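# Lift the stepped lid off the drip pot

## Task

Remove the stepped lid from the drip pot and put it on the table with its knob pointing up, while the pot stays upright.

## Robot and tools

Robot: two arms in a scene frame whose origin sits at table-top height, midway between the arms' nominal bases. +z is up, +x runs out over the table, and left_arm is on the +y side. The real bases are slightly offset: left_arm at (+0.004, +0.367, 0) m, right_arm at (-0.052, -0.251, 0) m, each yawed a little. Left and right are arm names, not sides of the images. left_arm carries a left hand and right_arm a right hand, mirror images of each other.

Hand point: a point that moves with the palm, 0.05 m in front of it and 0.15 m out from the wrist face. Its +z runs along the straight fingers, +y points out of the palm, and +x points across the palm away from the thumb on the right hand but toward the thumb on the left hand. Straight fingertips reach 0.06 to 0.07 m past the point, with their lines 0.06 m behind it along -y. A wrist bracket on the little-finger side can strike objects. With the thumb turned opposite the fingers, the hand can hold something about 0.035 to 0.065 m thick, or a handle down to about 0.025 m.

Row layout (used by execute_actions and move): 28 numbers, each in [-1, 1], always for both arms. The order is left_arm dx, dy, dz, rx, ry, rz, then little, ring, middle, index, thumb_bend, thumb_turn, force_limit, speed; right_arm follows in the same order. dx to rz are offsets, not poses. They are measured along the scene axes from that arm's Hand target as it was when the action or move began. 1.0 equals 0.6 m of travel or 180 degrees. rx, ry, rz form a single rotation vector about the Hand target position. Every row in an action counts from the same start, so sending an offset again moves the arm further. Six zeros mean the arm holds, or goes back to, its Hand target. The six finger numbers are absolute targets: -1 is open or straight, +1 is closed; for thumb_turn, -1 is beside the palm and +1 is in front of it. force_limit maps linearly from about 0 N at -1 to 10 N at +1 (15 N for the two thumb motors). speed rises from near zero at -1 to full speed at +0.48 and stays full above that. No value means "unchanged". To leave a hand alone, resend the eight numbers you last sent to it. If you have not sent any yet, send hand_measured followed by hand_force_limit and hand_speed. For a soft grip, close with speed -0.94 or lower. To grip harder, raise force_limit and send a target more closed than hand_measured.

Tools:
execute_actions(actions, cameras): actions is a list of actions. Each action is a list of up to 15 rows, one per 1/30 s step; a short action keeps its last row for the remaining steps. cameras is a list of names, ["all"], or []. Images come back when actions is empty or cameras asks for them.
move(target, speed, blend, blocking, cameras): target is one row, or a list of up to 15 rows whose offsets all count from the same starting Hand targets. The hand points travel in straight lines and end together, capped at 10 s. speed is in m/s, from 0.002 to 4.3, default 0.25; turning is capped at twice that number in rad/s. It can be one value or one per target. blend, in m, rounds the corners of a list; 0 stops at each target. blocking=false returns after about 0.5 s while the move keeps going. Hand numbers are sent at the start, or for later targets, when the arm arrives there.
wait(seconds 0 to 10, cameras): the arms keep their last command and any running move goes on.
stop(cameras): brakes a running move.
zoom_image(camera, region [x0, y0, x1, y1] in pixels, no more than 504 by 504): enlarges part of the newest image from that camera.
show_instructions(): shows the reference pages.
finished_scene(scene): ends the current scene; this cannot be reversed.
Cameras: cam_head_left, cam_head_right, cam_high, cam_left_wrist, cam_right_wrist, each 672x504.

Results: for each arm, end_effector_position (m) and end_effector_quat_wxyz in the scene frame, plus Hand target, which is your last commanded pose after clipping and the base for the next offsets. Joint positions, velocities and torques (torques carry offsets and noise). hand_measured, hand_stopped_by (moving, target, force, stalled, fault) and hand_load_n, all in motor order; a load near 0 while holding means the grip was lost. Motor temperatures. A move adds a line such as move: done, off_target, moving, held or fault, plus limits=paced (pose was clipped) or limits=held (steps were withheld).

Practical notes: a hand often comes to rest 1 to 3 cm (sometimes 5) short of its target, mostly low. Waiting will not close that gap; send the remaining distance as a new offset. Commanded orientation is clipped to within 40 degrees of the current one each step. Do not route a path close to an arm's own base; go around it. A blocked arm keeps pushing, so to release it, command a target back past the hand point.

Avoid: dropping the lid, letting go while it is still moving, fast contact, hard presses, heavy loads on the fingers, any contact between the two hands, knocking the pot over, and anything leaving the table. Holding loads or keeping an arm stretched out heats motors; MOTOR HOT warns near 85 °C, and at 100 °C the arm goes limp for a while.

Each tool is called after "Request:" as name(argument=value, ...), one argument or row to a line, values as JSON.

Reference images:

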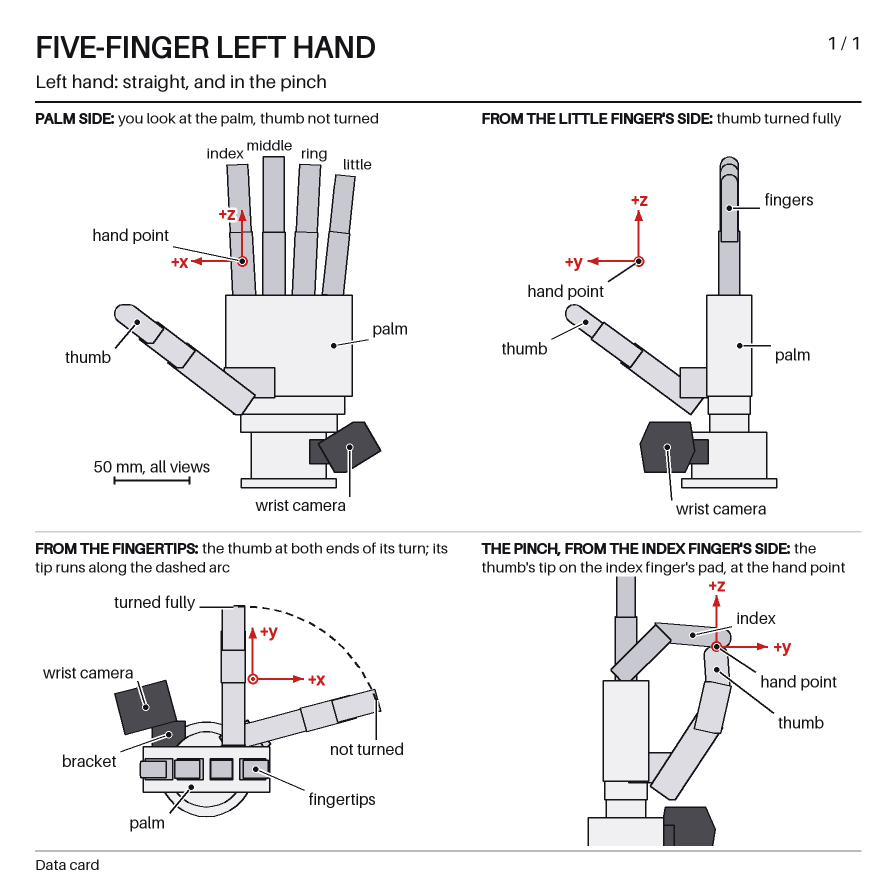

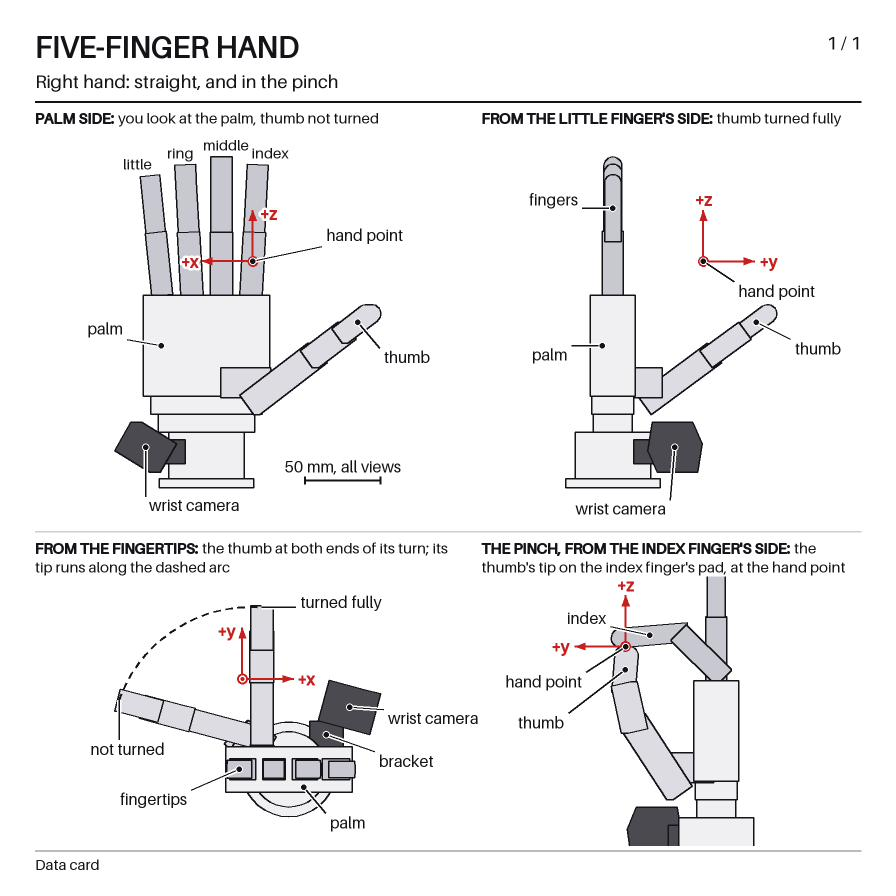

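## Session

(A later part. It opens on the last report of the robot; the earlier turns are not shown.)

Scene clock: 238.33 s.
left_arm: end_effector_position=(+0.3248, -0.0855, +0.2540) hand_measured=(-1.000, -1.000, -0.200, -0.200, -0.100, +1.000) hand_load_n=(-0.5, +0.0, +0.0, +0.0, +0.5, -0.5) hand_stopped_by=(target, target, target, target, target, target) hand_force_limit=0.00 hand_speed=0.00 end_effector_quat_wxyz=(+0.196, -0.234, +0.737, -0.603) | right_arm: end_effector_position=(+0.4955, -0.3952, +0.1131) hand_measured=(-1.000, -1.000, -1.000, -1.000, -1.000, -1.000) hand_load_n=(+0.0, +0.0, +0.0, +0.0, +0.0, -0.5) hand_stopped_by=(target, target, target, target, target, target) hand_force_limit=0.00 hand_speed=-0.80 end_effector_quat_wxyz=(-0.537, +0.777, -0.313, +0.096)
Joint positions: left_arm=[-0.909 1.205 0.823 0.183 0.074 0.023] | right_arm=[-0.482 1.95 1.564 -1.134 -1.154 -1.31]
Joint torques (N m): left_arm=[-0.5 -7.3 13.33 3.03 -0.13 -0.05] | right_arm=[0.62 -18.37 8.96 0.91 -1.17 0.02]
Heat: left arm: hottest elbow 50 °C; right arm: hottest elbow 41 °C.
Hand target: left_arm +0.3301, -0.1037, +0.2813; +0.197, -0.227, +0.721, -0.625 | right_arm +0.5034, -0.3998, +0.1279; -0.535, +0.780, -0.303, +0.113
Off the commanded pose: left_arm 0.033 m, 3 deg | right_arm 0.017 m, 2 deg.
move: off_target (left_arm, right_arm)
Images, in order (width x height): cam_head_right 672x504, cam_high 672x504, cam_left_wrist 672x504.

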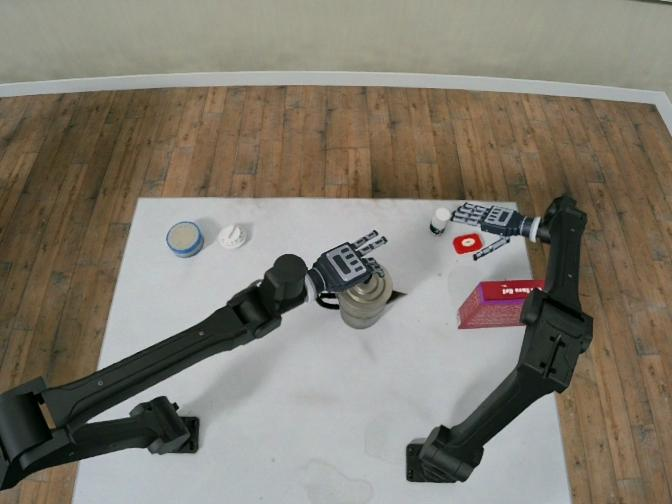

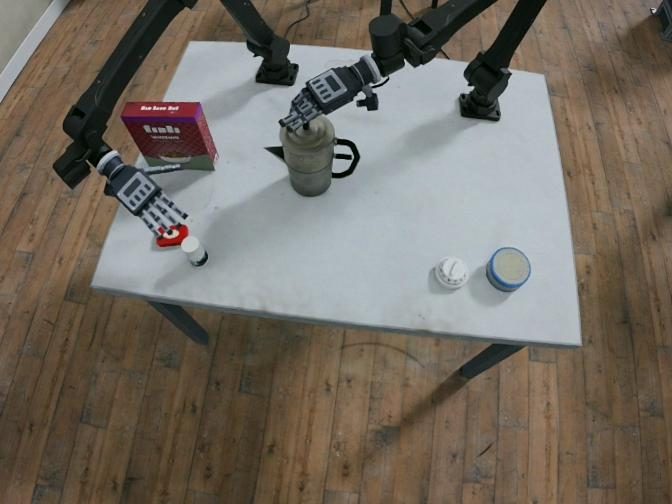

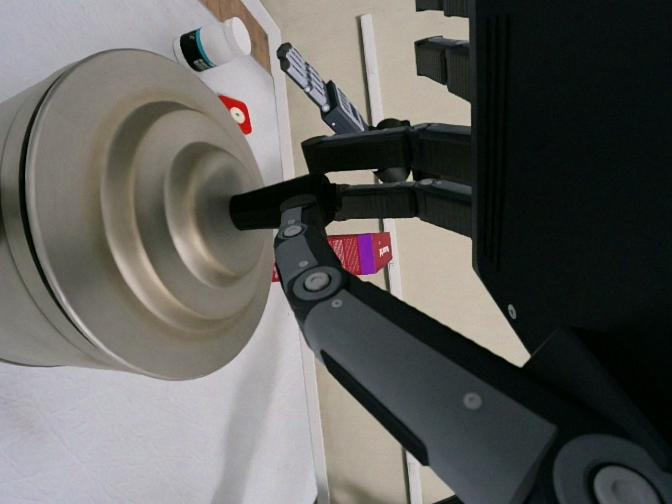

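Request:
move(
  target=[-0.006,0.009,-0.004,0,0,0,-1,-1,-0.1,-0.1,-0.1,1,0,0,0,0,0,0,0,0,-1,-1,-1,-1,-1,-1,0,-0.8],
  speed=0.05,
  cameras=["cam_left_wrist","cam_high","cam_head_right"],
)

Request:
zoom_image(
  camera="cam_left_wrist",
  region=[200, 90, 480, 300],
)

Request:
zoom_image(
  camera="cam_high",
  region=[270, 90, 370, 165],
)

Scene clock: 248.60 s.
left_arm: end_effector_position=(+0.3249, -0.0857, +0.2547) hand_measured=(-1.000, -1.000, -0.100, -0.100, -0.100, +1.000) hand_load_n=(+0.0, +0.0, +0.0, +0.0, +0.5, +0.0) hand_stopped_by=(target, target, target, target, target, target) hand_force_limit=0.00 hand_speed=0.00 end_effector_quat_wxyz=(+0.196, -0.234, +0.736, -0.604) | right_arm: end_effector_position=(+0.4955, -0.3952, +0.1131) hand_measured=(-1.000, -1.000, -1.000, -1.000, -1.000, -1.000) hand_load_n=(+0.0, +0.0, +0.0, -0.5, +0.0, -0.5) hand_stopped_by=(target, target, target, target, target, target) hand_force_limit=0.00 hand_speed=-0.80 end_effector_quat_wxyz=(-0.537, +0.777, -0.313, +0.096)
Joint positions: left_arm=[-0.909 1.205 0.823 0.186 0.074 0.022] | right_arm=[-0.482 1.95 1.564 -1.134 -1.154 -1.31]
Joint torques (N m): left_arm=[-0.38 -8.29 11.86 3.08 -0.08 -0.04] | right_arm=[0.56 -18.37 8.95 0.91 -1.17 0.02]
Heat: left arm: hottest elbow 51 °C; right arm: hottest elbow 41 °C.
Hand target: left_arm +0.3265, -0.0982, +0.2788; +0.198, -0.227, +0.721, -0.625 | right_arm +0.5034, -0.3998, +0.1279; -0.535, +0.780, -0.303, +0.113
Off the commanded pose: left_arm 0.027 m, 3 deg | right_arm 0.017 m, 2 deg.
move: off_target (left_arm, right_arm)
Images, in order (width x height): cam_head_right 672x504, cam_high 672x504, cam_left_wrist 672x504.

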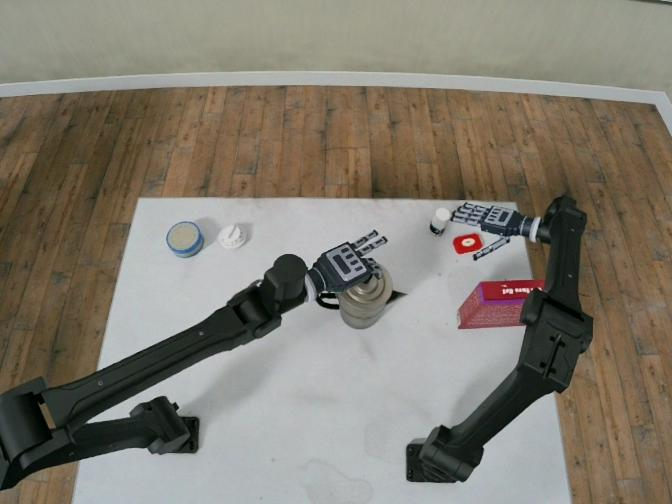

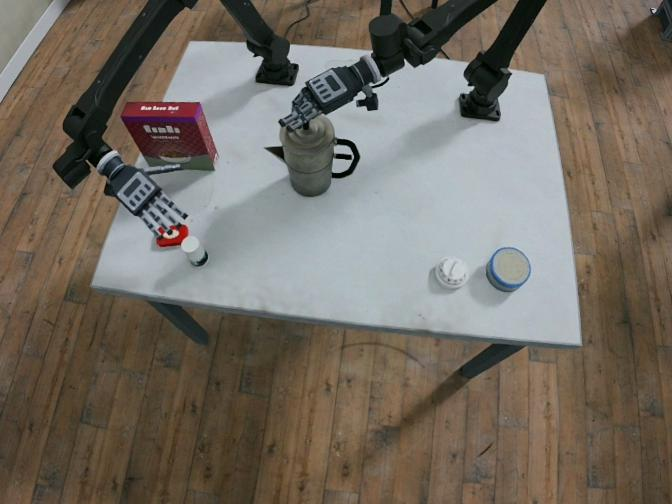

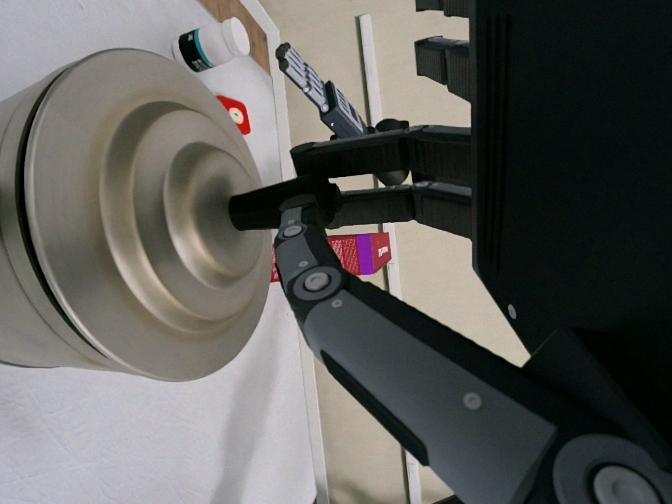

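Scaled by 1.800 from the camera's 672x504 image, which has a finer 960x720 frame.

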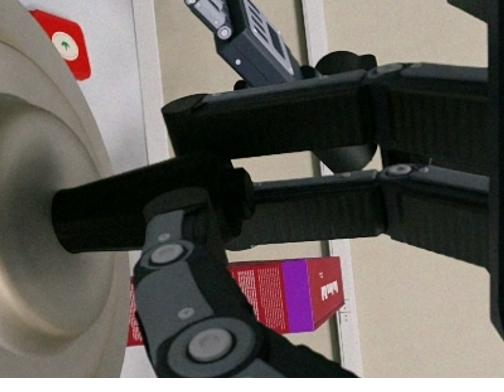

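Scaled by 5.040 from the camera's 672x504 image, which has a finer 960x720 frame.

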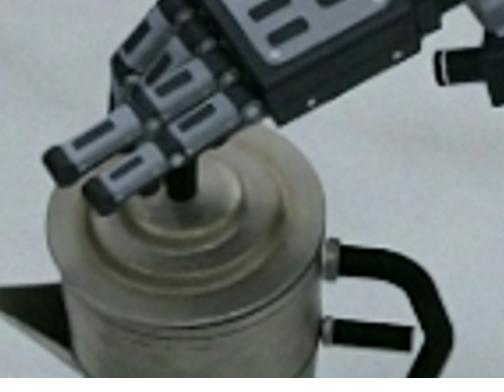

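Request:
execute_actions(
  actions=[
    [[0,0,0,0,0,0,-1,-1,0.15,0.15,-0.1,1,-0.6,-0.85,0,0,0,0,0,0,-1,-1,-1,-1,-1,-1,0,-0.8]],
    [[0,0,0,0,0,0,-1,-1,0.15,0.15,-0.1,1,-0.6,-0.85,0,0,0,0,0,0,-1,-1,-1,-1,-1,-1,0,-0.8]],
  ],
  cameras=["cam_left_wrist","cam_high"],
)

Request:
zoom_image(
  camera="cam_left_wrist",
  region=[200, 90, 480, 300],
)

Request:
zoom_image(
  camera="cam_high",
  region=[270, 90, 370, 165],
)

Scene clock: 256.07 s.
left_arm: end_effector_position=(+0.3249, -0.0858, +0.2548) hand_measured=(-1.000, -1.000, -0.062, -0.020, -0.100, +1.000) hand_load_n=(+0.0, +0.0, +1.5, +2.5, +3.5, -1.0) hand_stopped_by=(target, target, force, force, target, target) hand_force_limit=-0.60 hand_speed=-0.85 end_effector_quat_wxyz=(+0.196, -0.234, +0.736, -0.604) | right_arm: end_effector_position=(+0.4955, -0.3952, +0.1131) hand_measured=(-1.000, -1.000, -1.000, -1.000, -1.000, -1.000) hand_load_n=(+0.0, +0.0, +0.5, +0.0, +0.0, +0.0) hand_stopped_by=(target, target, target, target, target, target) hand_force_limit=0.00 hand_speed=-0.80 end_effector_quat_wxyz=(-0.537, +0.777, -0.313, +0.096)
Joint positions: left_arm=[-0.909 1.205 0.823 0.186 0.074 0.021] | right_arm=[-0.482 1.95 1.564 -1.134 -1.154 -1.31]
Joint torques (N m): left_arm=[-0.38 -8.35 11.86 3.07 -0.08 -0.04] | right_arm=[0.73 -18.37 8.92 0.91 -1.16 0.02]
Heat: left arm: hottest elbow 51 °C; right arm: hottest elbow 41 °C.
Hand target: left_arm +0.3266, -0.0983, +0.2789; +0.197, -0.227, +0.720, -0.625 | right_arm +0.5034, -0.3998, +0.1279; -0.535, +0.780, -0.303, +0.113
Off the commanded pose: left_arm 0.027 m, 3 deg | right_arm 0.017 m, 2 deg.
Step readings (end_effector_position of left_arm | right_arm):
0: (+0.3249, -0.0858, +0.2548) | (+0.4955, -0.3952, +0.1131)
1: (+0.3249, -0.0858, +0.2548) | (+0.4955, -0.3952, +0.1131)
2: (+0.3249, -0.0858, +0.2548) | (+0.4955, -0.3952, +0.1131)
4: (+0.3249, -0.0858, +0.2548) | (+0.4955, -0.3952, +0.1131)
8: (+0.3249, -0.0858, +0.2548) | (+0.4955, -0.3952, +0.1131)
15: (+0.3249, -0.0858, +0.2548) | (+0.4955, -0.3952, +0.1131)
16: (+0.3249, -0.0858, +0.2548) | (+0.4955, -0.3952, +0.1131)
17: (+0.3249, -0.0858, +0.2548) | (+0.4955, -0.3952, +0.1131)
19: (+0.3249, -0.0858, +0.2548) | (+0.4955, -0.3952, +0.1131)
23: (+0.3249, -0.0858, +0.2548) | (+0.4955, -0.3952, +0.1131)
30: (+0.3249, -0.0858, +0.2548) | (+0.4955, -0.3952, +0.1131)
Images, in order (width x height): cam_high 672x504, cam_left_wrist 672x504.

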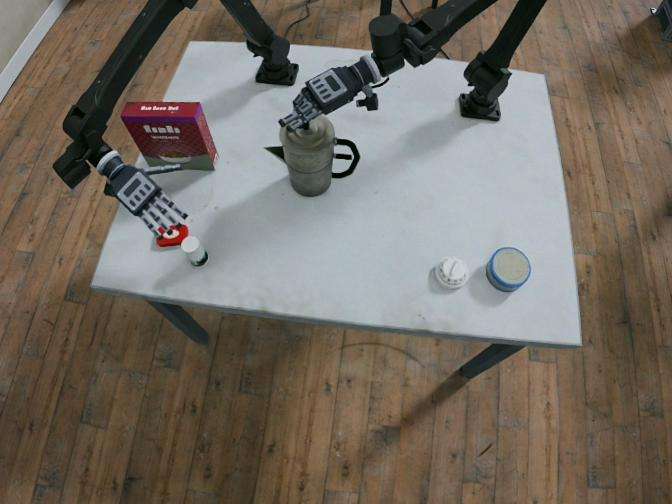

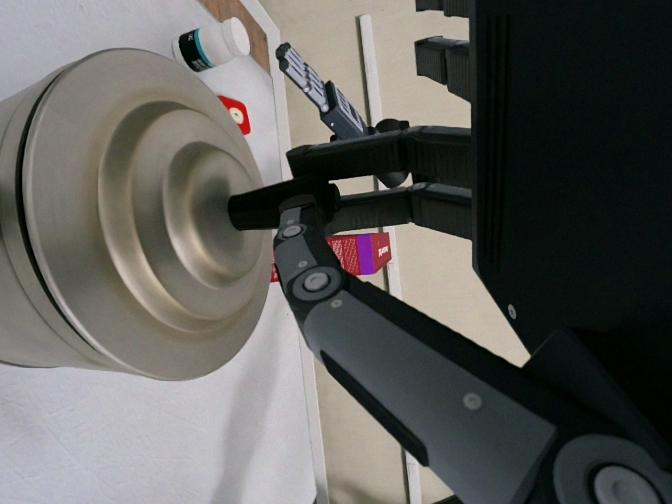

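Scaled by 1.800 from the camera's 672x504 image, which has a finer 960x720 frame.

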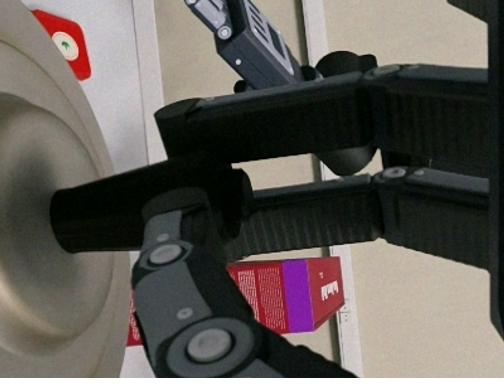

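Scaled by 5.040 from the camera's 672x504 image, which has a finer 960x720 frame.

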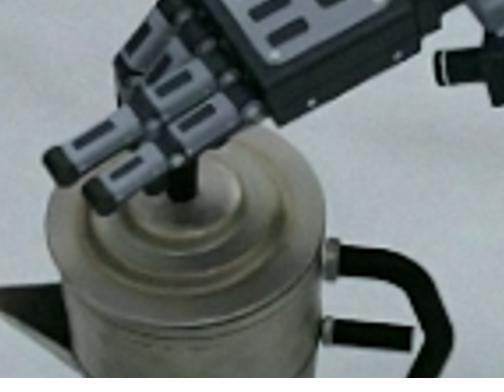

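Request:
execute_actions(
  actions=[
    [[0,0,0,0,0,0,-1,-1,0.2,0.2,-0.1,1,-0.1,-0.85,0,0,0,0,0,0,-1,-1,-1,-1,-1,-1,0,-0.8]],
  ],
)

Request:
move(
  target=[0,0,0.06,0,0,0,-1,-1,0.2,0.2,-0.1,1,-0.1,-0.85,0,0,0,0,0,0,-1,-1,-1,-1,-1,-1,0,-0.8],
  speed=0.06,
  cameras=["cam_left_wrist","cam_high","cam_head_left"],
)

Scene clock: 263.57 s.
left_arm: end_effector_position=(+0.3249, -0.0858, +0.2548) hand_measured=(-1.000, -1.000, -0.038, -0.008, -0.102, +1.000) hand_load_n=(+0.0, +0.0, +8.0, +3.0, +8.0, -1.0) hand_stopped_by=(target, target, force, force, target, target) hand_force_limit=-0.10 hand_speed=-0.85 end_effector_quat_wxyz=(+0.196, -0.234, +0.736, -0.604) | right_arm: end_effector_position=(+0.4955, -0.3952, +0.1131) hand_measured=(-1.000, -1.000, -1.000, -1.000, -1.000, -1.000) hand_load_n=(+0.0, +0.0, -0.5, +0.0, +0.0, +0.0) hand_stopped_by=(target, target, target, target, target, target) hand_force_limit=0.00 hand_speed=-0.80 end_effector_quat_wxyz=(-0.537, +0.777, -0.313, +0.096)
Joint positions: left_arm=[-0.909 1.205 0.823 0.186 0.074 0.021] | right_arm=[-0.482 1.95 1.564 -1.134 -1.154 -1.31]
Joint torques (N m): left_arm=[-0.38 -8.29 11.88 3.07 -0.07 -0.04] | right_arm=[0.56 -18.37 8.95 0.9 -1.16 0.02]
Heat: left arm: hottest elbow 51 °C; right arm: hottest elbow 41 °C.
Hand target: left_arm +0.3266, -0.0983, +0.2789; +0.198, -0.227, +0.720, -0.625 | right_arm +0.5034, -0.3998, +0.1279; -0.535, +0.780, -0.303, +0.113
Off the commanded pose: left_arm 0.027 m, 3 deg | right_arm 0.017 m, 2 deg.
Step readings (end_effector_position of left_arm | right_arm):
0: (+0.3249, -0.0858, +0.2548) | (+0.4955, -0.3952, +0.1131)
1: (+0.3249, -0.0858, +0.2548) | (+0.4955, -0.3952, +0.1131)
2: (+0.3249, -0.0858, +0.2548) | (+0.4955, -0.3952, +0.1131)
4: (+0.3249, -0.0858, +0.2548) | (+0.4955, -0.3952, +0.1131)
8: (+0.3249, -0.0858, +0.2548) | (+0.4955, -0.3952, +0.1131)
15: (+0.3249, -0.0858, +0.2548) | (+0.4955, -0.3952, +0.1131)

Scene clock: 264.67 s.
left_arm: end_effector_position=(+0.3228, -0.0840, +0.2698) hand_measured=(-1.000, -1.000, -0.038, -0.008, -0.102, +1.000) hand_load_n=(+0.0, +0.0, +7.5, +3.0, +9.0, +0.0) hand_stopped_by=(target, target, force, force, target, target) hand_force_limit=-0.10 hand_speed=-0.85 end_effector_quat_wxyz=(+0.193, -0.236, +0.741, -0.598) | right_arm: end_effector_position=(+0.4955, -0.3952, +0.1131) hand_measured=(-1.000, -1.000, -1.000, -1.000, -1.000, -1.000) hand_load_n=(+0.0, +0.0, +0.0, +0.0, +0.0, -0.5) hand_stopped_by=(target, target, target, target, target, target) hand_force_limit=0.00 hand_speed=-0.80 end_effector_quat_wxyz=(-0.537, +0.777, -0.313, +0.096)
Joint positions: left_arm=[-0.909 1.182 0.858 0.113 0.074 0.02] | right_arm=[-0.482 1.95 1.564 -1.134 -1.154 -1.31]
Joint torques (N m): left_arm=[-0.32 -9.29 14.93 1.73 -0.05 -0.03] | right_arm=[0.62 -18.37 8.94 0.9 -1.17 0.03]
Heat: left arm: hottest elbow 51 °C; right arm: hottest elbow 41 °C.
Hand target: left_arm +0.3265, -0.0983, +0.3150; +0.198, -0.227, +0.720, -0.625 | right_arm +0.5034, -0.3998, +0.1279; -0.535, +0.780, -0.303, +0.113
Off the commanded pose: left_arm 0.047 m, 4 deg | right_arm 0.017 m, 2 deg.
move: off_target (left_arm, right_arm)
Images, in order (width x height): cam_head_left 672x504, cam_high 672x504, cam_left_wrist 672x504.

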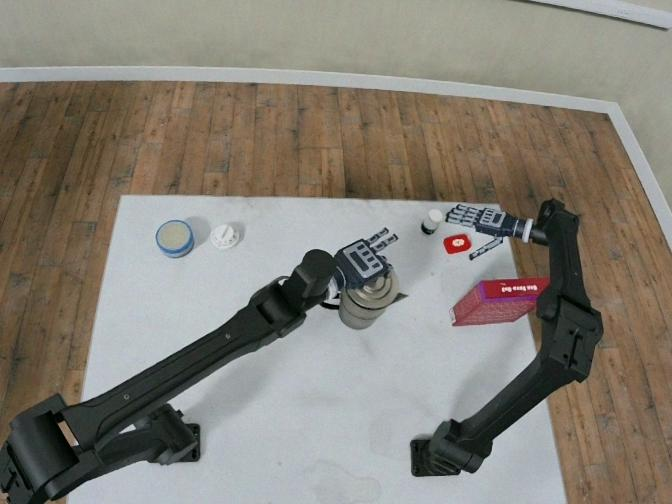

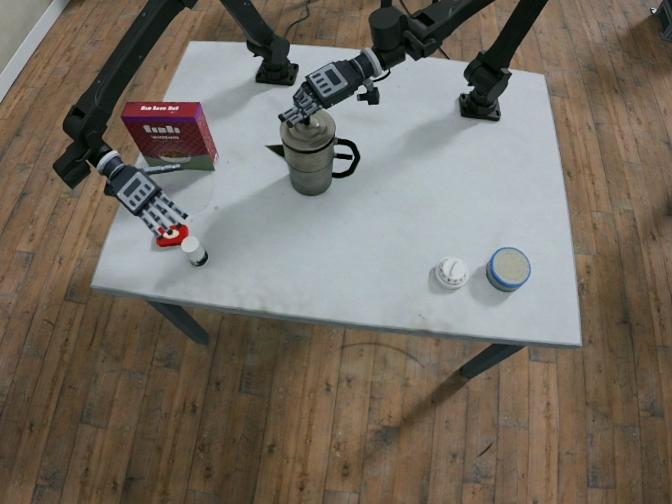

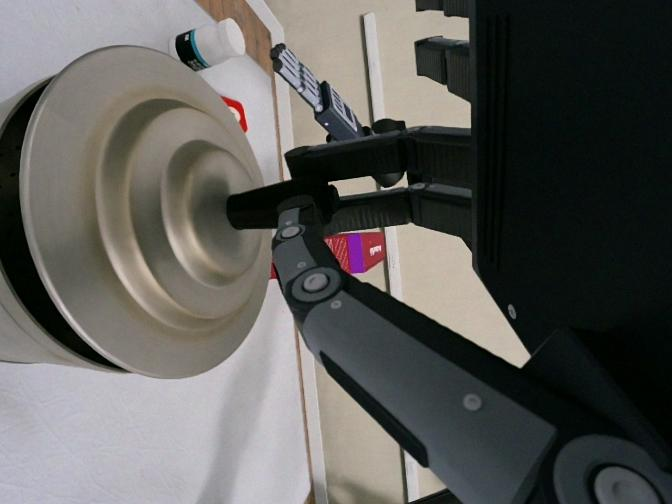

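Request:
move(
  target=[
    [0,0,0.07,0,0,0,-1,-1,0.2,0.2,-0.1,1,-0.1,-0.85,0,0,0,0,0,0,-1,-1,-1,-1,-1,-1,0,-0.8],
    [0.06,0.25,0.07,0,0,0,-1,-1,0.2,0.2,-0.1,1,-0.1,-0.85,0,0,0,0,0,0,-1,-1,-1,-1,-1,-1,0,-0.8],
    [0.12,0.42,0.04,0,0,0,-1,-1,0.2,0.2,-0.1,1,-0.1,-0.85,0,0,0,0,0,0,-1,-1,-1,-1,-1,-1,0,-0.8],
  ],
  speed=0.1,
  blend=0.02,
  cameras=["cam_left_wrist","cam_high","cam_head_left"],
)

Scene clock: 276.63 s.
left_arm: end_effector_position=(+0.3980, +0.1526, +0.3459) hand_measured=(-1.000, -1.000, -0.038, -0.008, -0.102, +1.000) hand_load_n=(+0.0, +0.0, +7.5, +3.0, +9.0, -0.5) hand_stopped_by=(target, target, force, force, target, target) hand_force_limit=-0.10 hand_speed=-0.85 end_effector_quat_wxyz=(+0.202, -0.224, +0.717, -0.629) | right_arm: end_effector_position=(+0.4955, -0.3952, +0.1131) hand_measured=(-1.000, -1.000, -1.000, -1.000, -1.000, -1.000) hand_load_n=(+0.0, +0.0, +0.0, +0.0, +0.0, +0.0) hand_stopped_by=(target, target, target, target, target, target) hand_force_limit=0.00 hand_speed=-0.80 end_effector_quat_wxyz=(-0.537, +0.777, -0.313, +0.096)
Joint positions: left_arm=[-0.178 0.967 0.872 -0.091 0.805 0.143] | right_arm=[-0.482 1.95 1.564 -1.134 -1.154 -1.31]
Joint torques (N m): left_arm=[0.56 -4.66 9.35 1.43 0.16 0.11] | right_arm=[0.62 -18.37 8.94 0.9 -1.17 0.02]
Heat: left arm: hottest elbow 50 °C; right arm: hottest elbow 41 °C.
Hand target: left_arm +0.3986, +0.1538, +0.3390; +0.198, -0.227, +0.721, -0.625 | right_arm +0.5034, -0.3998, +0.1279; -0.535, +0.780, -0.303, +0.113
Off the commanded pose: left_arm 0.007 m, 1 deg | right_arm 0.017 m, 2 deg.
move: off_target (right_arm)
Images, in order (width x height): cam_head_left 672x504, cam_high 672x504, cam_left_wrist 672x504.

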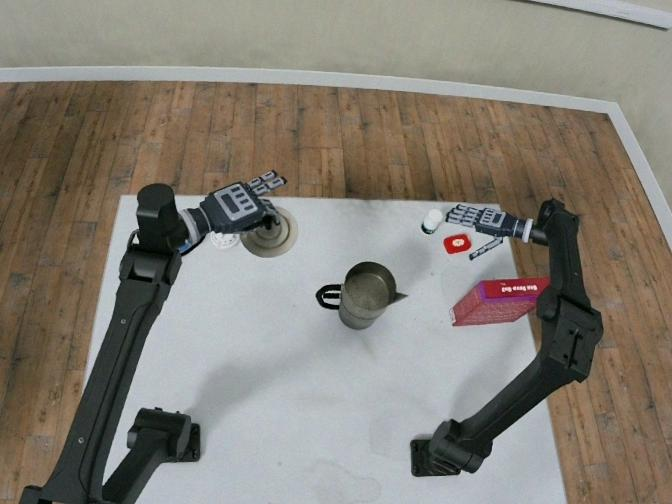

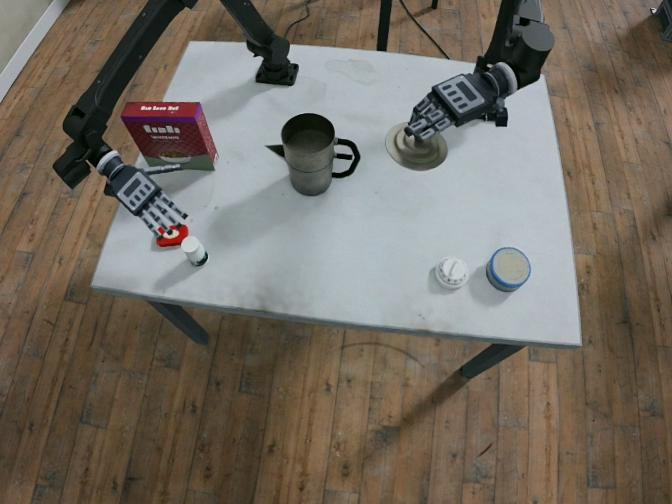

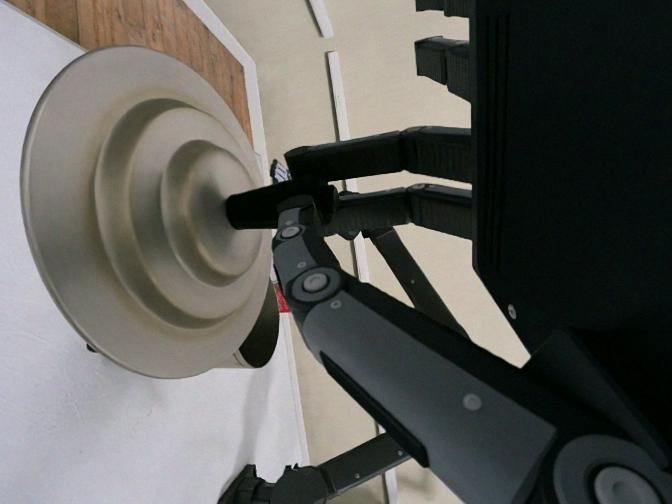

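Request:
move(
  target=[0,0,-0.365,0,0,0,-1,-1,0.2,0.2,-0.1,1,-0.1,-0.85,0,0,0,0,0,0,-1,-1,-1,-1,-1,-1,0,-0.8],
  speed=0.12,
  cameras=["cam_left_wrist","cam_high","cam_head_left"],
)

Request:
zoom_image(
  camera="cam_high",
  region=[370, 80, 530, 200],
)

Scene clock: 289.03 s.
left_arm: end_effector_position=(+0.3966, +0.1530, +0.1164) hand_measured=(-1.000, -1.000, -0.038, -0.008, -0.102, +1.000) hand_load_n=(+0.0, -0.5, +7.5, +3.0, +9.0, +0.0) hand_stopped_by=(target, target, force, force, target, target) hand_force_limit=-0.10 hand_speed=-0.85 end_effector_quat_wxyz=(+0.189, -0.234, +0.724, -0.621) | right_arm: end_effector_position=(+0.4955, -0.3952, +0.1131) hand_measured=(-1.000, -1.000, -1.000, -1.000, -1.000, -1.000) hand_load_n=(+0.0, +0.0, +0.0, +0.0, +0.0, -0.5) hand_stopped_by=(target, target, target, target, target, target) hand_force_limit=0.00 hand_speed=-0.80 end_effector_quat_wxyz=(-0.537, +0.777, -0.313, +0.096)
Joint positions: left_arm=[-0.178 1.335 0.465 0.64 0.806 0.149] | right_arm=[-0.482 1.95 1.564 -1.134 -1.154 -1.31]
Joint torques (N m): left_arm=[0.56 -7.24 6.5 2.8 0.17 0.08] | right_arm=[0.67 -18.43 8.96 0.91 -1.17 0.02]
Heat: left arm: hottest elbow 50 °C; right arm: hottest elbow 41 °C.
Hand target: left_arm +0.3986, +0.1537, +0.1199; +0.198, -0.227, +0.721, -0.625 | right_arm +0.5034, -0.3998, +0.1279; -0.535, +0.780, -0.303, +0.113
Off the commanded pose: left_arm 0.004 m, 1 deg | right_arm 0.017 m, 2 deg.
move: off_target (right_arm)
Images, in order (width x height): cam_head_left 672x504, cam_high 672x504, cam_left_wrist 672x504.

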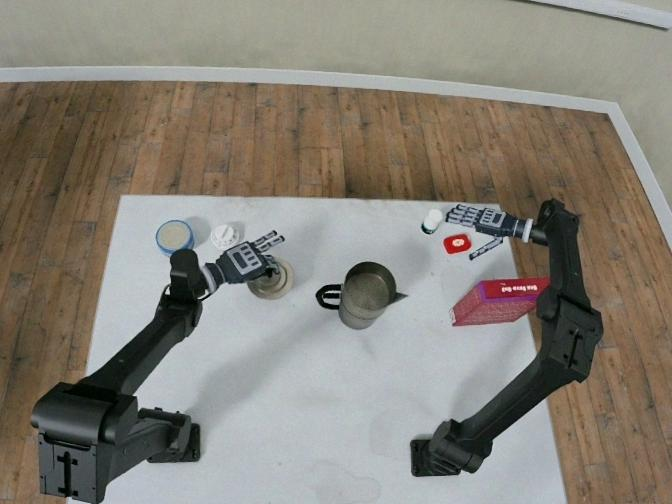

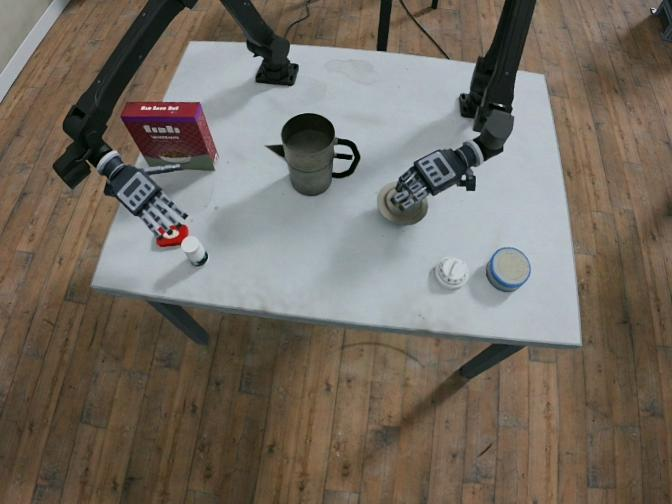

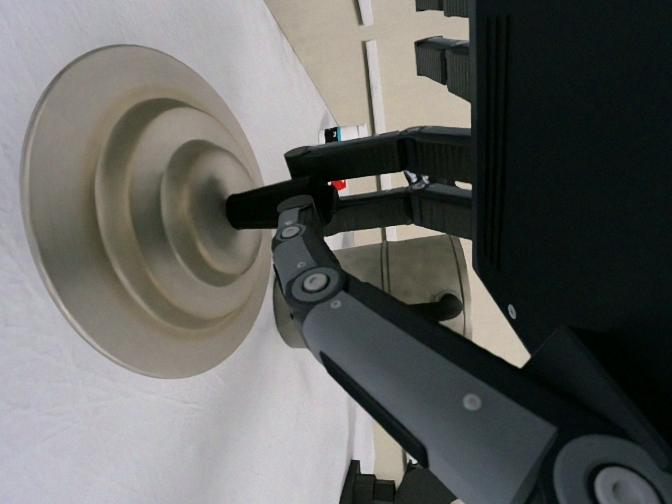

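Scaled by 3.150 from the camera's 672x504 image, which has a finer 960x720 frame.

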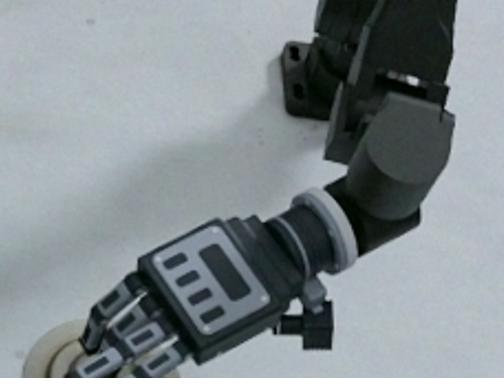

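Request:
move(
  target=[0,0,-0.08,0,0,0,-1,-1,0.2,0.2,-0.1,1,-0.1,-0.85,0,0,0,0,0,0,-1,-1,-1,-1,-1,-1,0,-0.8],
  speed=0.08,
  cameras=["cam_left_wrist","cam_high","cam_right_wrist"],
)

Request:
zoom_image(
  camera="cam_high",
  region=[360, 140, 500, 245],
)

Scene clock: 297.43 s.
left_arm: end_effector_position=(+0.3990, +0.1526, +0.0725) hand_measured=(-1.000, -1.000, -0.038, -0.008, -0.102, +1.000) hand_load_n=(+0.0, +0.0, +8.0, +3.5, +6.5, -0.5) hand_stopped_by=(target, target, force, force, target, target) hand_force_limit=-0.10 hand_speed=-0.85 end_effector_quat_wxyz=(+0.193, -0.231, +0.722, -0.623) | right_arm: end_effector_position=(+0.4955, -0.3952, +0.1131) hand_measured=(-1.000, -1.000, -1.000, -1.000, -1.000, -1.000) hand_load_n=(+0.0, +0.0, +0.0, +0.0, +0.0, -0.5) hand_stopped_by=(target, target, target, target, target, target) hand_force_limit=0.00 hand_speed=-0.80 end_effector_quat_wxyz=(-0.537, +0.777, -0.313, +0.096)
Joint positions: left_arm=[-0.178 1.506 0.431 0.858 0.806 0.149] | right_arm=[-0.482 1.95 1.564 -1.134 -1.154 -1.31]
Joint torques (N m): left_arm=[0.62 -7.71 4.74 2.73 0.14 0.08] | right_arm=[0.62 -18.32 8.94 0.88 -1.16 0.02]
Heat: left arm: hottest elbow 48 °C; right arm: hottest elbow 41 °C.
Hand target: left_arm +0.3987, +0.1538, +0.0720; +0.198, -0.227, +0.721, -0.625 | right_arm +0.5034, -0.3998, +0.1279; -0.535, +0.780, -0.303, +0.113
Off the commanded pose: left_arm 0.001 m, 1 deg | right_arm 0.017 m, 2 deg.
move: off_target (right_arm)
Images, in order (width x height): cam_high 672x504, cam_left_wrist 672x504, cam_right_wrist 672x504.

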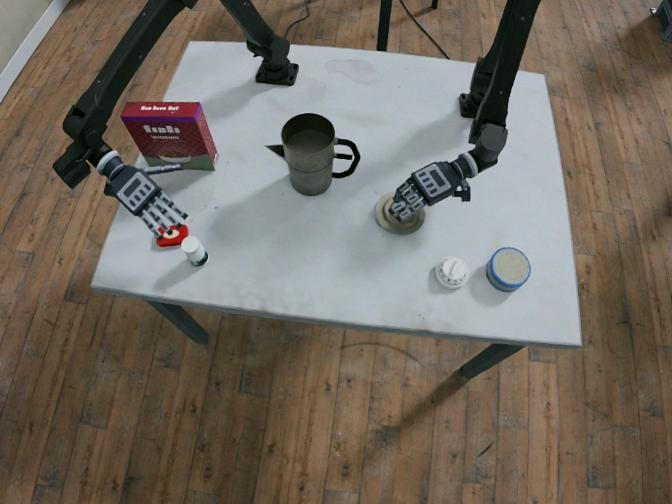

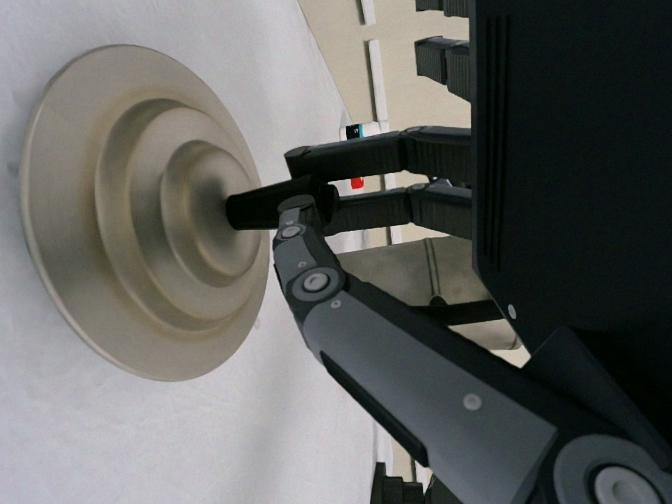

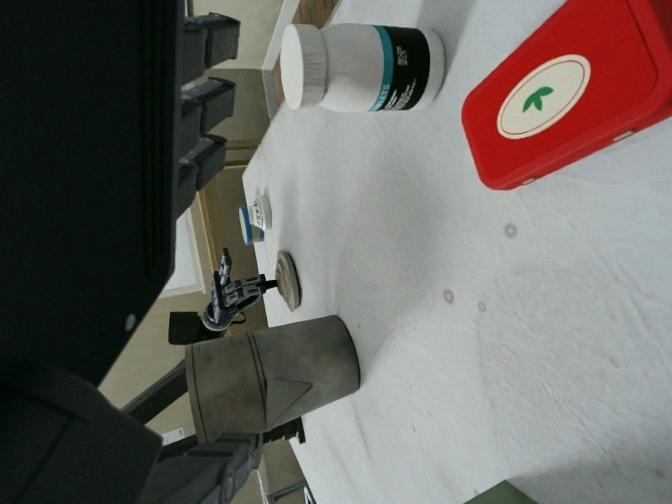

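Scaled by 3.600 from the camera's 672x504 image, which has a finer 960x720 frame.

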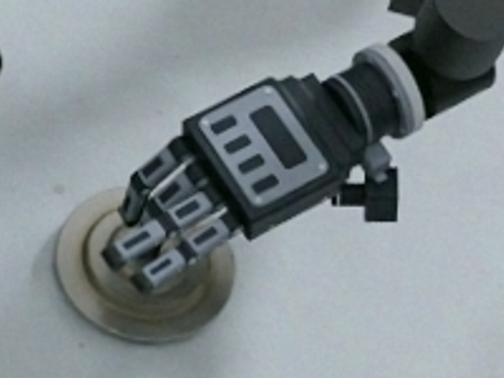

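Request:
zoom_image(
  camera="cam_right_wrist",
  region=[195, 235, 315, 325],
)

Scaled by 4.200 from the camera's 672x504 image, which has a finer 960x720 frame.

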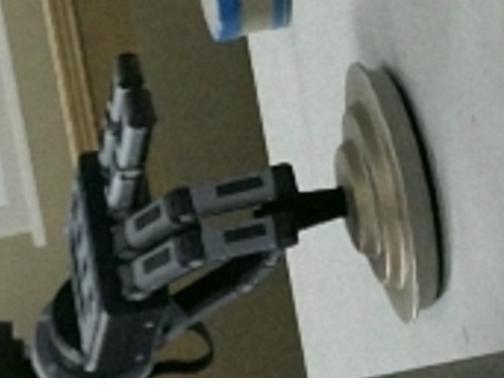

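Request:
move(
  target=[0,0,-0.01,0,0,0,-1,-1,0.2,0.2,-0.1,1,-0.1,-0.85,0,0,0,0,0,0,-1,-1,-1,-1,-1,-1,0,-0.8],
  speed=0.04,
  cameras=["cam_left_wrist","cam_right_wrist"],
)

Request:
zoom_image(
  camera="cam_right_wrist",
  region=[195, 235, 315, 325],
)

Scene clock: 305.33 s.
left_arm: end_effector_position=(+0.4010, +0.1522, +0.0717) hand_measured=(-1.000, -1.000, -0.038, -0.008, -0.102, +1.000) hand_load_n=(+0.0, +0.0, +8.5, +4.0, +4.5, +0.0) hand_stopped_by=(target, target, force, force, target, target) hand_force_limit=-0.10 hand_speed=-0.85 end_effector_quat_wxyz=(+0.198, -0.226, +0.720, -0.626) | right_arm: end_effector_position=(+0.4955, -0.3952, +0.1131) hand_measured=(-1.000, -1.000, -1.000, -1.000, -1.000, -1.000) hand_load_n=(+0.0, +0.0, +0.0, +0.0, +0.0, +0.0) hand_stopped_by=(target, target, target, target, target, target) hand_force_limit=0.00 hand_speed=-0.80 end_effector_quat_wxyz=(-0.537, +0.777, -0.313, +0.096)
Joint positions: left_arm=[-0.178 1.522 0.431 0.888 0.807 0.149] | right_arm=[-0.482 1.95 1.564 -1.134 -1.154 -1.31]
Joint torques (N m): left_arm=[0.56 -7.06 4.37 2.63 0.09 0.08] | right_arm=[0.56 -18.32 8.94 0.9 -1.17 0.03]
Heat: left arm: hottest elbow 47 °C; right arm: hottest elbow 41 °C.
Hand target: left_arm +0.3987, +0.1537, +0.0660; +0.198, -0.227, +0.721, -0.625 | right_arm +0.5034, -0.3998, +0.1279; -0.535, +0.780, -0.303, +0.113
Off the commanded pose: left_arm 0.006 m, 0 deg | right_arm 0.017 m, 2 deg.
move: off_target (right_arm)
Images, in order (width x height): cam_left_wrist 672x504, cam_right_wrist 672x504.

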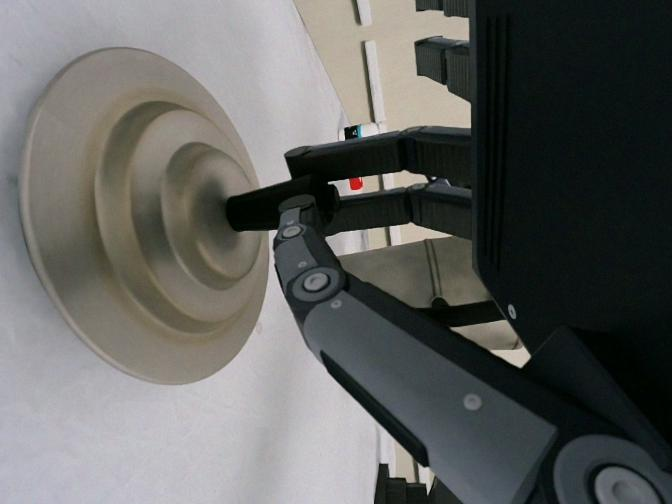

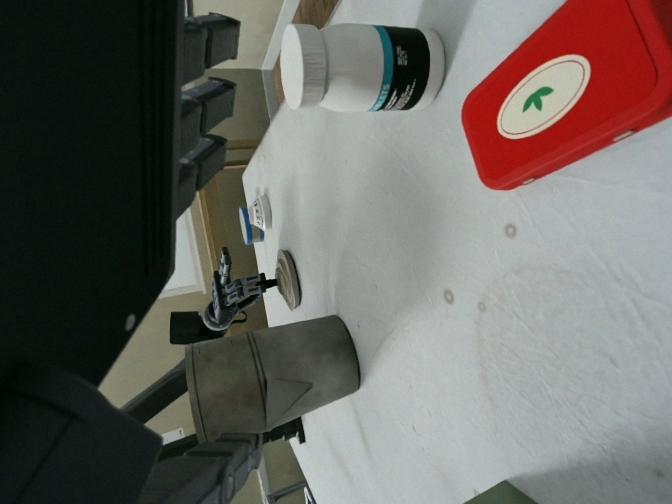

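Scaled by 4.200 from the camera's 672x504 image, which has a finer 960x720 frame.

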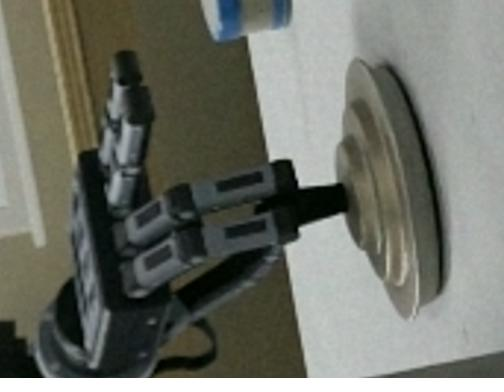

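Request:
execute_actions(
  actions=[
    [[0,0,0,0,0,0,-1,-1,-0.5,-0.5,-0.13,1,-0.1,-0.7,0,0,0,0,0,0,-1,-1,-1,-1,-1,-1,0,-0.8]],
    [[0,0,0,0,0,0,-1,-1,-0.5,-0.5,-0.13,1,-0.1,-0.7,0,0,0,0,0,0,-1,-1,-1,-1,-1,-1,0,-0.8]],
    [[0,0,0,0,0,0,-1,-1,-0.5,-0.5,-0.13,1,-0.1,-0.7,0,0,0,0,0,0,-1,-1,-1,-1,-1,-1,0,-0.8]],
  ],
  cameras=["cam_left_wrist","cam_right_wrist"],
)

Request:
zoom_image(
  camera="cam_right_wrist",
  region=[195, 235, 315, 325],
)

Scene clock: 317.57 s.
left_arm: end_effector_position=(+0.4008, +0.1522, +0.0708) hand_measured=(-1.000, -1.000, -0.500, -0.500, -0.130, +1.000) hand_load_n=(+0.0, +0.0, +0.0, +0.0, +0.0, +0.0) hand_stopped_by=(target, target, target, target, target, target) hand_force_limit=-0.10 hand_speed=-0.70 end_effector_quat_wxyz=(+0.197, -0.227, +0.720, -0.625) | right_arm: end_effector_position=(+0.4955, -0.3952, +0.1131) hand_measured=(-1.000, -1.000, -1.000, -1.000, -1.000, -1.000) hand_load_n=(+0.0, +0.0, +0.0, +0.0, +0.0, +0.0) hand_stopped_by=(target, target, target, target, target, target) hand_force_limit=0.00 hand_speed=-0.80 end_effector_quat_wxyz=(-0.537, +0.777, -0.313, +0.096)
Joint positions: left_arm=[-0.178 1.524 0.431 0.888 0.807 0.149] | right_arm=[-0.482 1.95 1.564 -1.134 -1.154 -1.31]
Joint torques (N m): left_arm=[0.56 -7.3 4.36 2.63 0.09 0.08] | right_arm=[0.62 -18.32 8.95 0.87 -1.16 0.02]
Heat: left arm: hottest elbow 45 °C; right arm: hottest elbow 41 °C.
Hand target: left_arm +0.3987, +0.1537, +0.0660; +0.198, -0.227, +0.721, -0.625 | right_arm +0.5034, -0.3998, +0.1279; -0.535, +0.780, -0.303, +0.113
Off the commanded pose: left_arm 0.005 m, 0 deg | right_arm 0.017 m, 2 deg.
Step readings (end_effector_position of left_arm | right_arm):
0: (+0.4010, +0.1522, +0.0717) | (+0.4955, -0.3952, +0.1131)
1: (+0.4010, +0.1522, +0.0717) | (+0.4955, -0.3952, +0.1131)
2: (+0.4010, +0.1522, +0.0717) | (+0.4955, -0.3952, +0.1131)
4: (+0.4009, +0.1522, +0.0715) | (+0.4955, -0.3952, +0.1131)
8: (+0.4009, +0.1522, +0.0709) | (+0.4955, -0.3952, +0.1131)
15: (+0.4008, +0.1522, +0.0708) | (+0.4955, -0.3952, +0.1131)
16: (+0.4008, +0.1522, +0.0708) | (+0.4955, -0.3952, +0.1131)
17: (+0.4008, +0.1522, +0.0708) | (+0.4955, -0.3952, +0.1131)
19: (+0.4008, +0.1522, +0.0708) | (+0.4955, -0.3952, +0.1131)
23: (+0.4008, +0.1522, +0.0708) | (+0.4955, -0.3952, +0.1131)
30: (+0.4008, +0.1522, +0.0708) | (+0.4955, -0.3952, +0.1131)
31: (+0.4008, +0.1522, +0.0708) | (+0.4955, -0.3952, +0.1131)
32: (+0.4008, +0.1522, +0.0708) | (+0.4955, -0.3952, +0.1131)
34: (+0.4008, +0.1522, +0.0708) | (+0.4955, -0.3952, +0.1131)
38: (+0.4008, +0.1522, +0.0708) | (+0.4955, -0.3952, +0.1131)
45: (+0.4008, +0.1522, +0.0708) | (+0.4955, -0.3952, +0.1131)
Images, in order (width x height): cam_left_wrist 672x504, cam_right_wrist 672x504.

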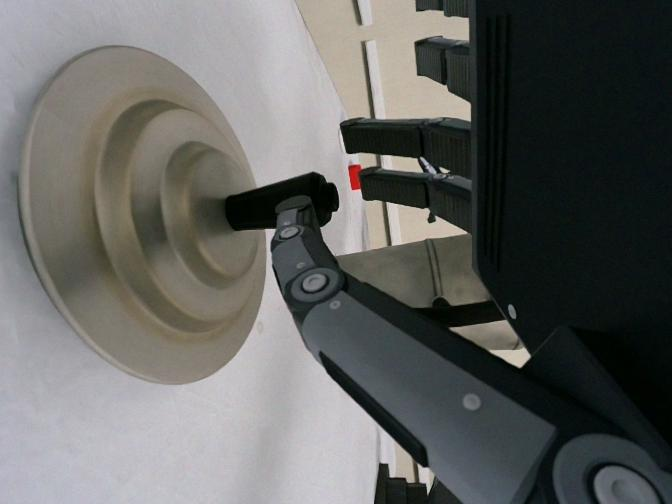

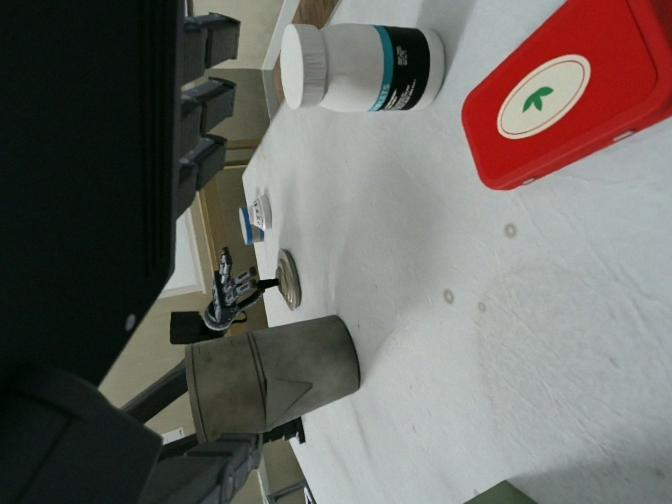

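Scaled by 4.200 from the camera's 672x504 image, which has a finer 960x720 frame.

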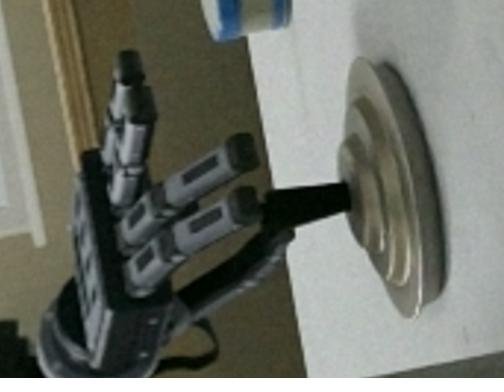

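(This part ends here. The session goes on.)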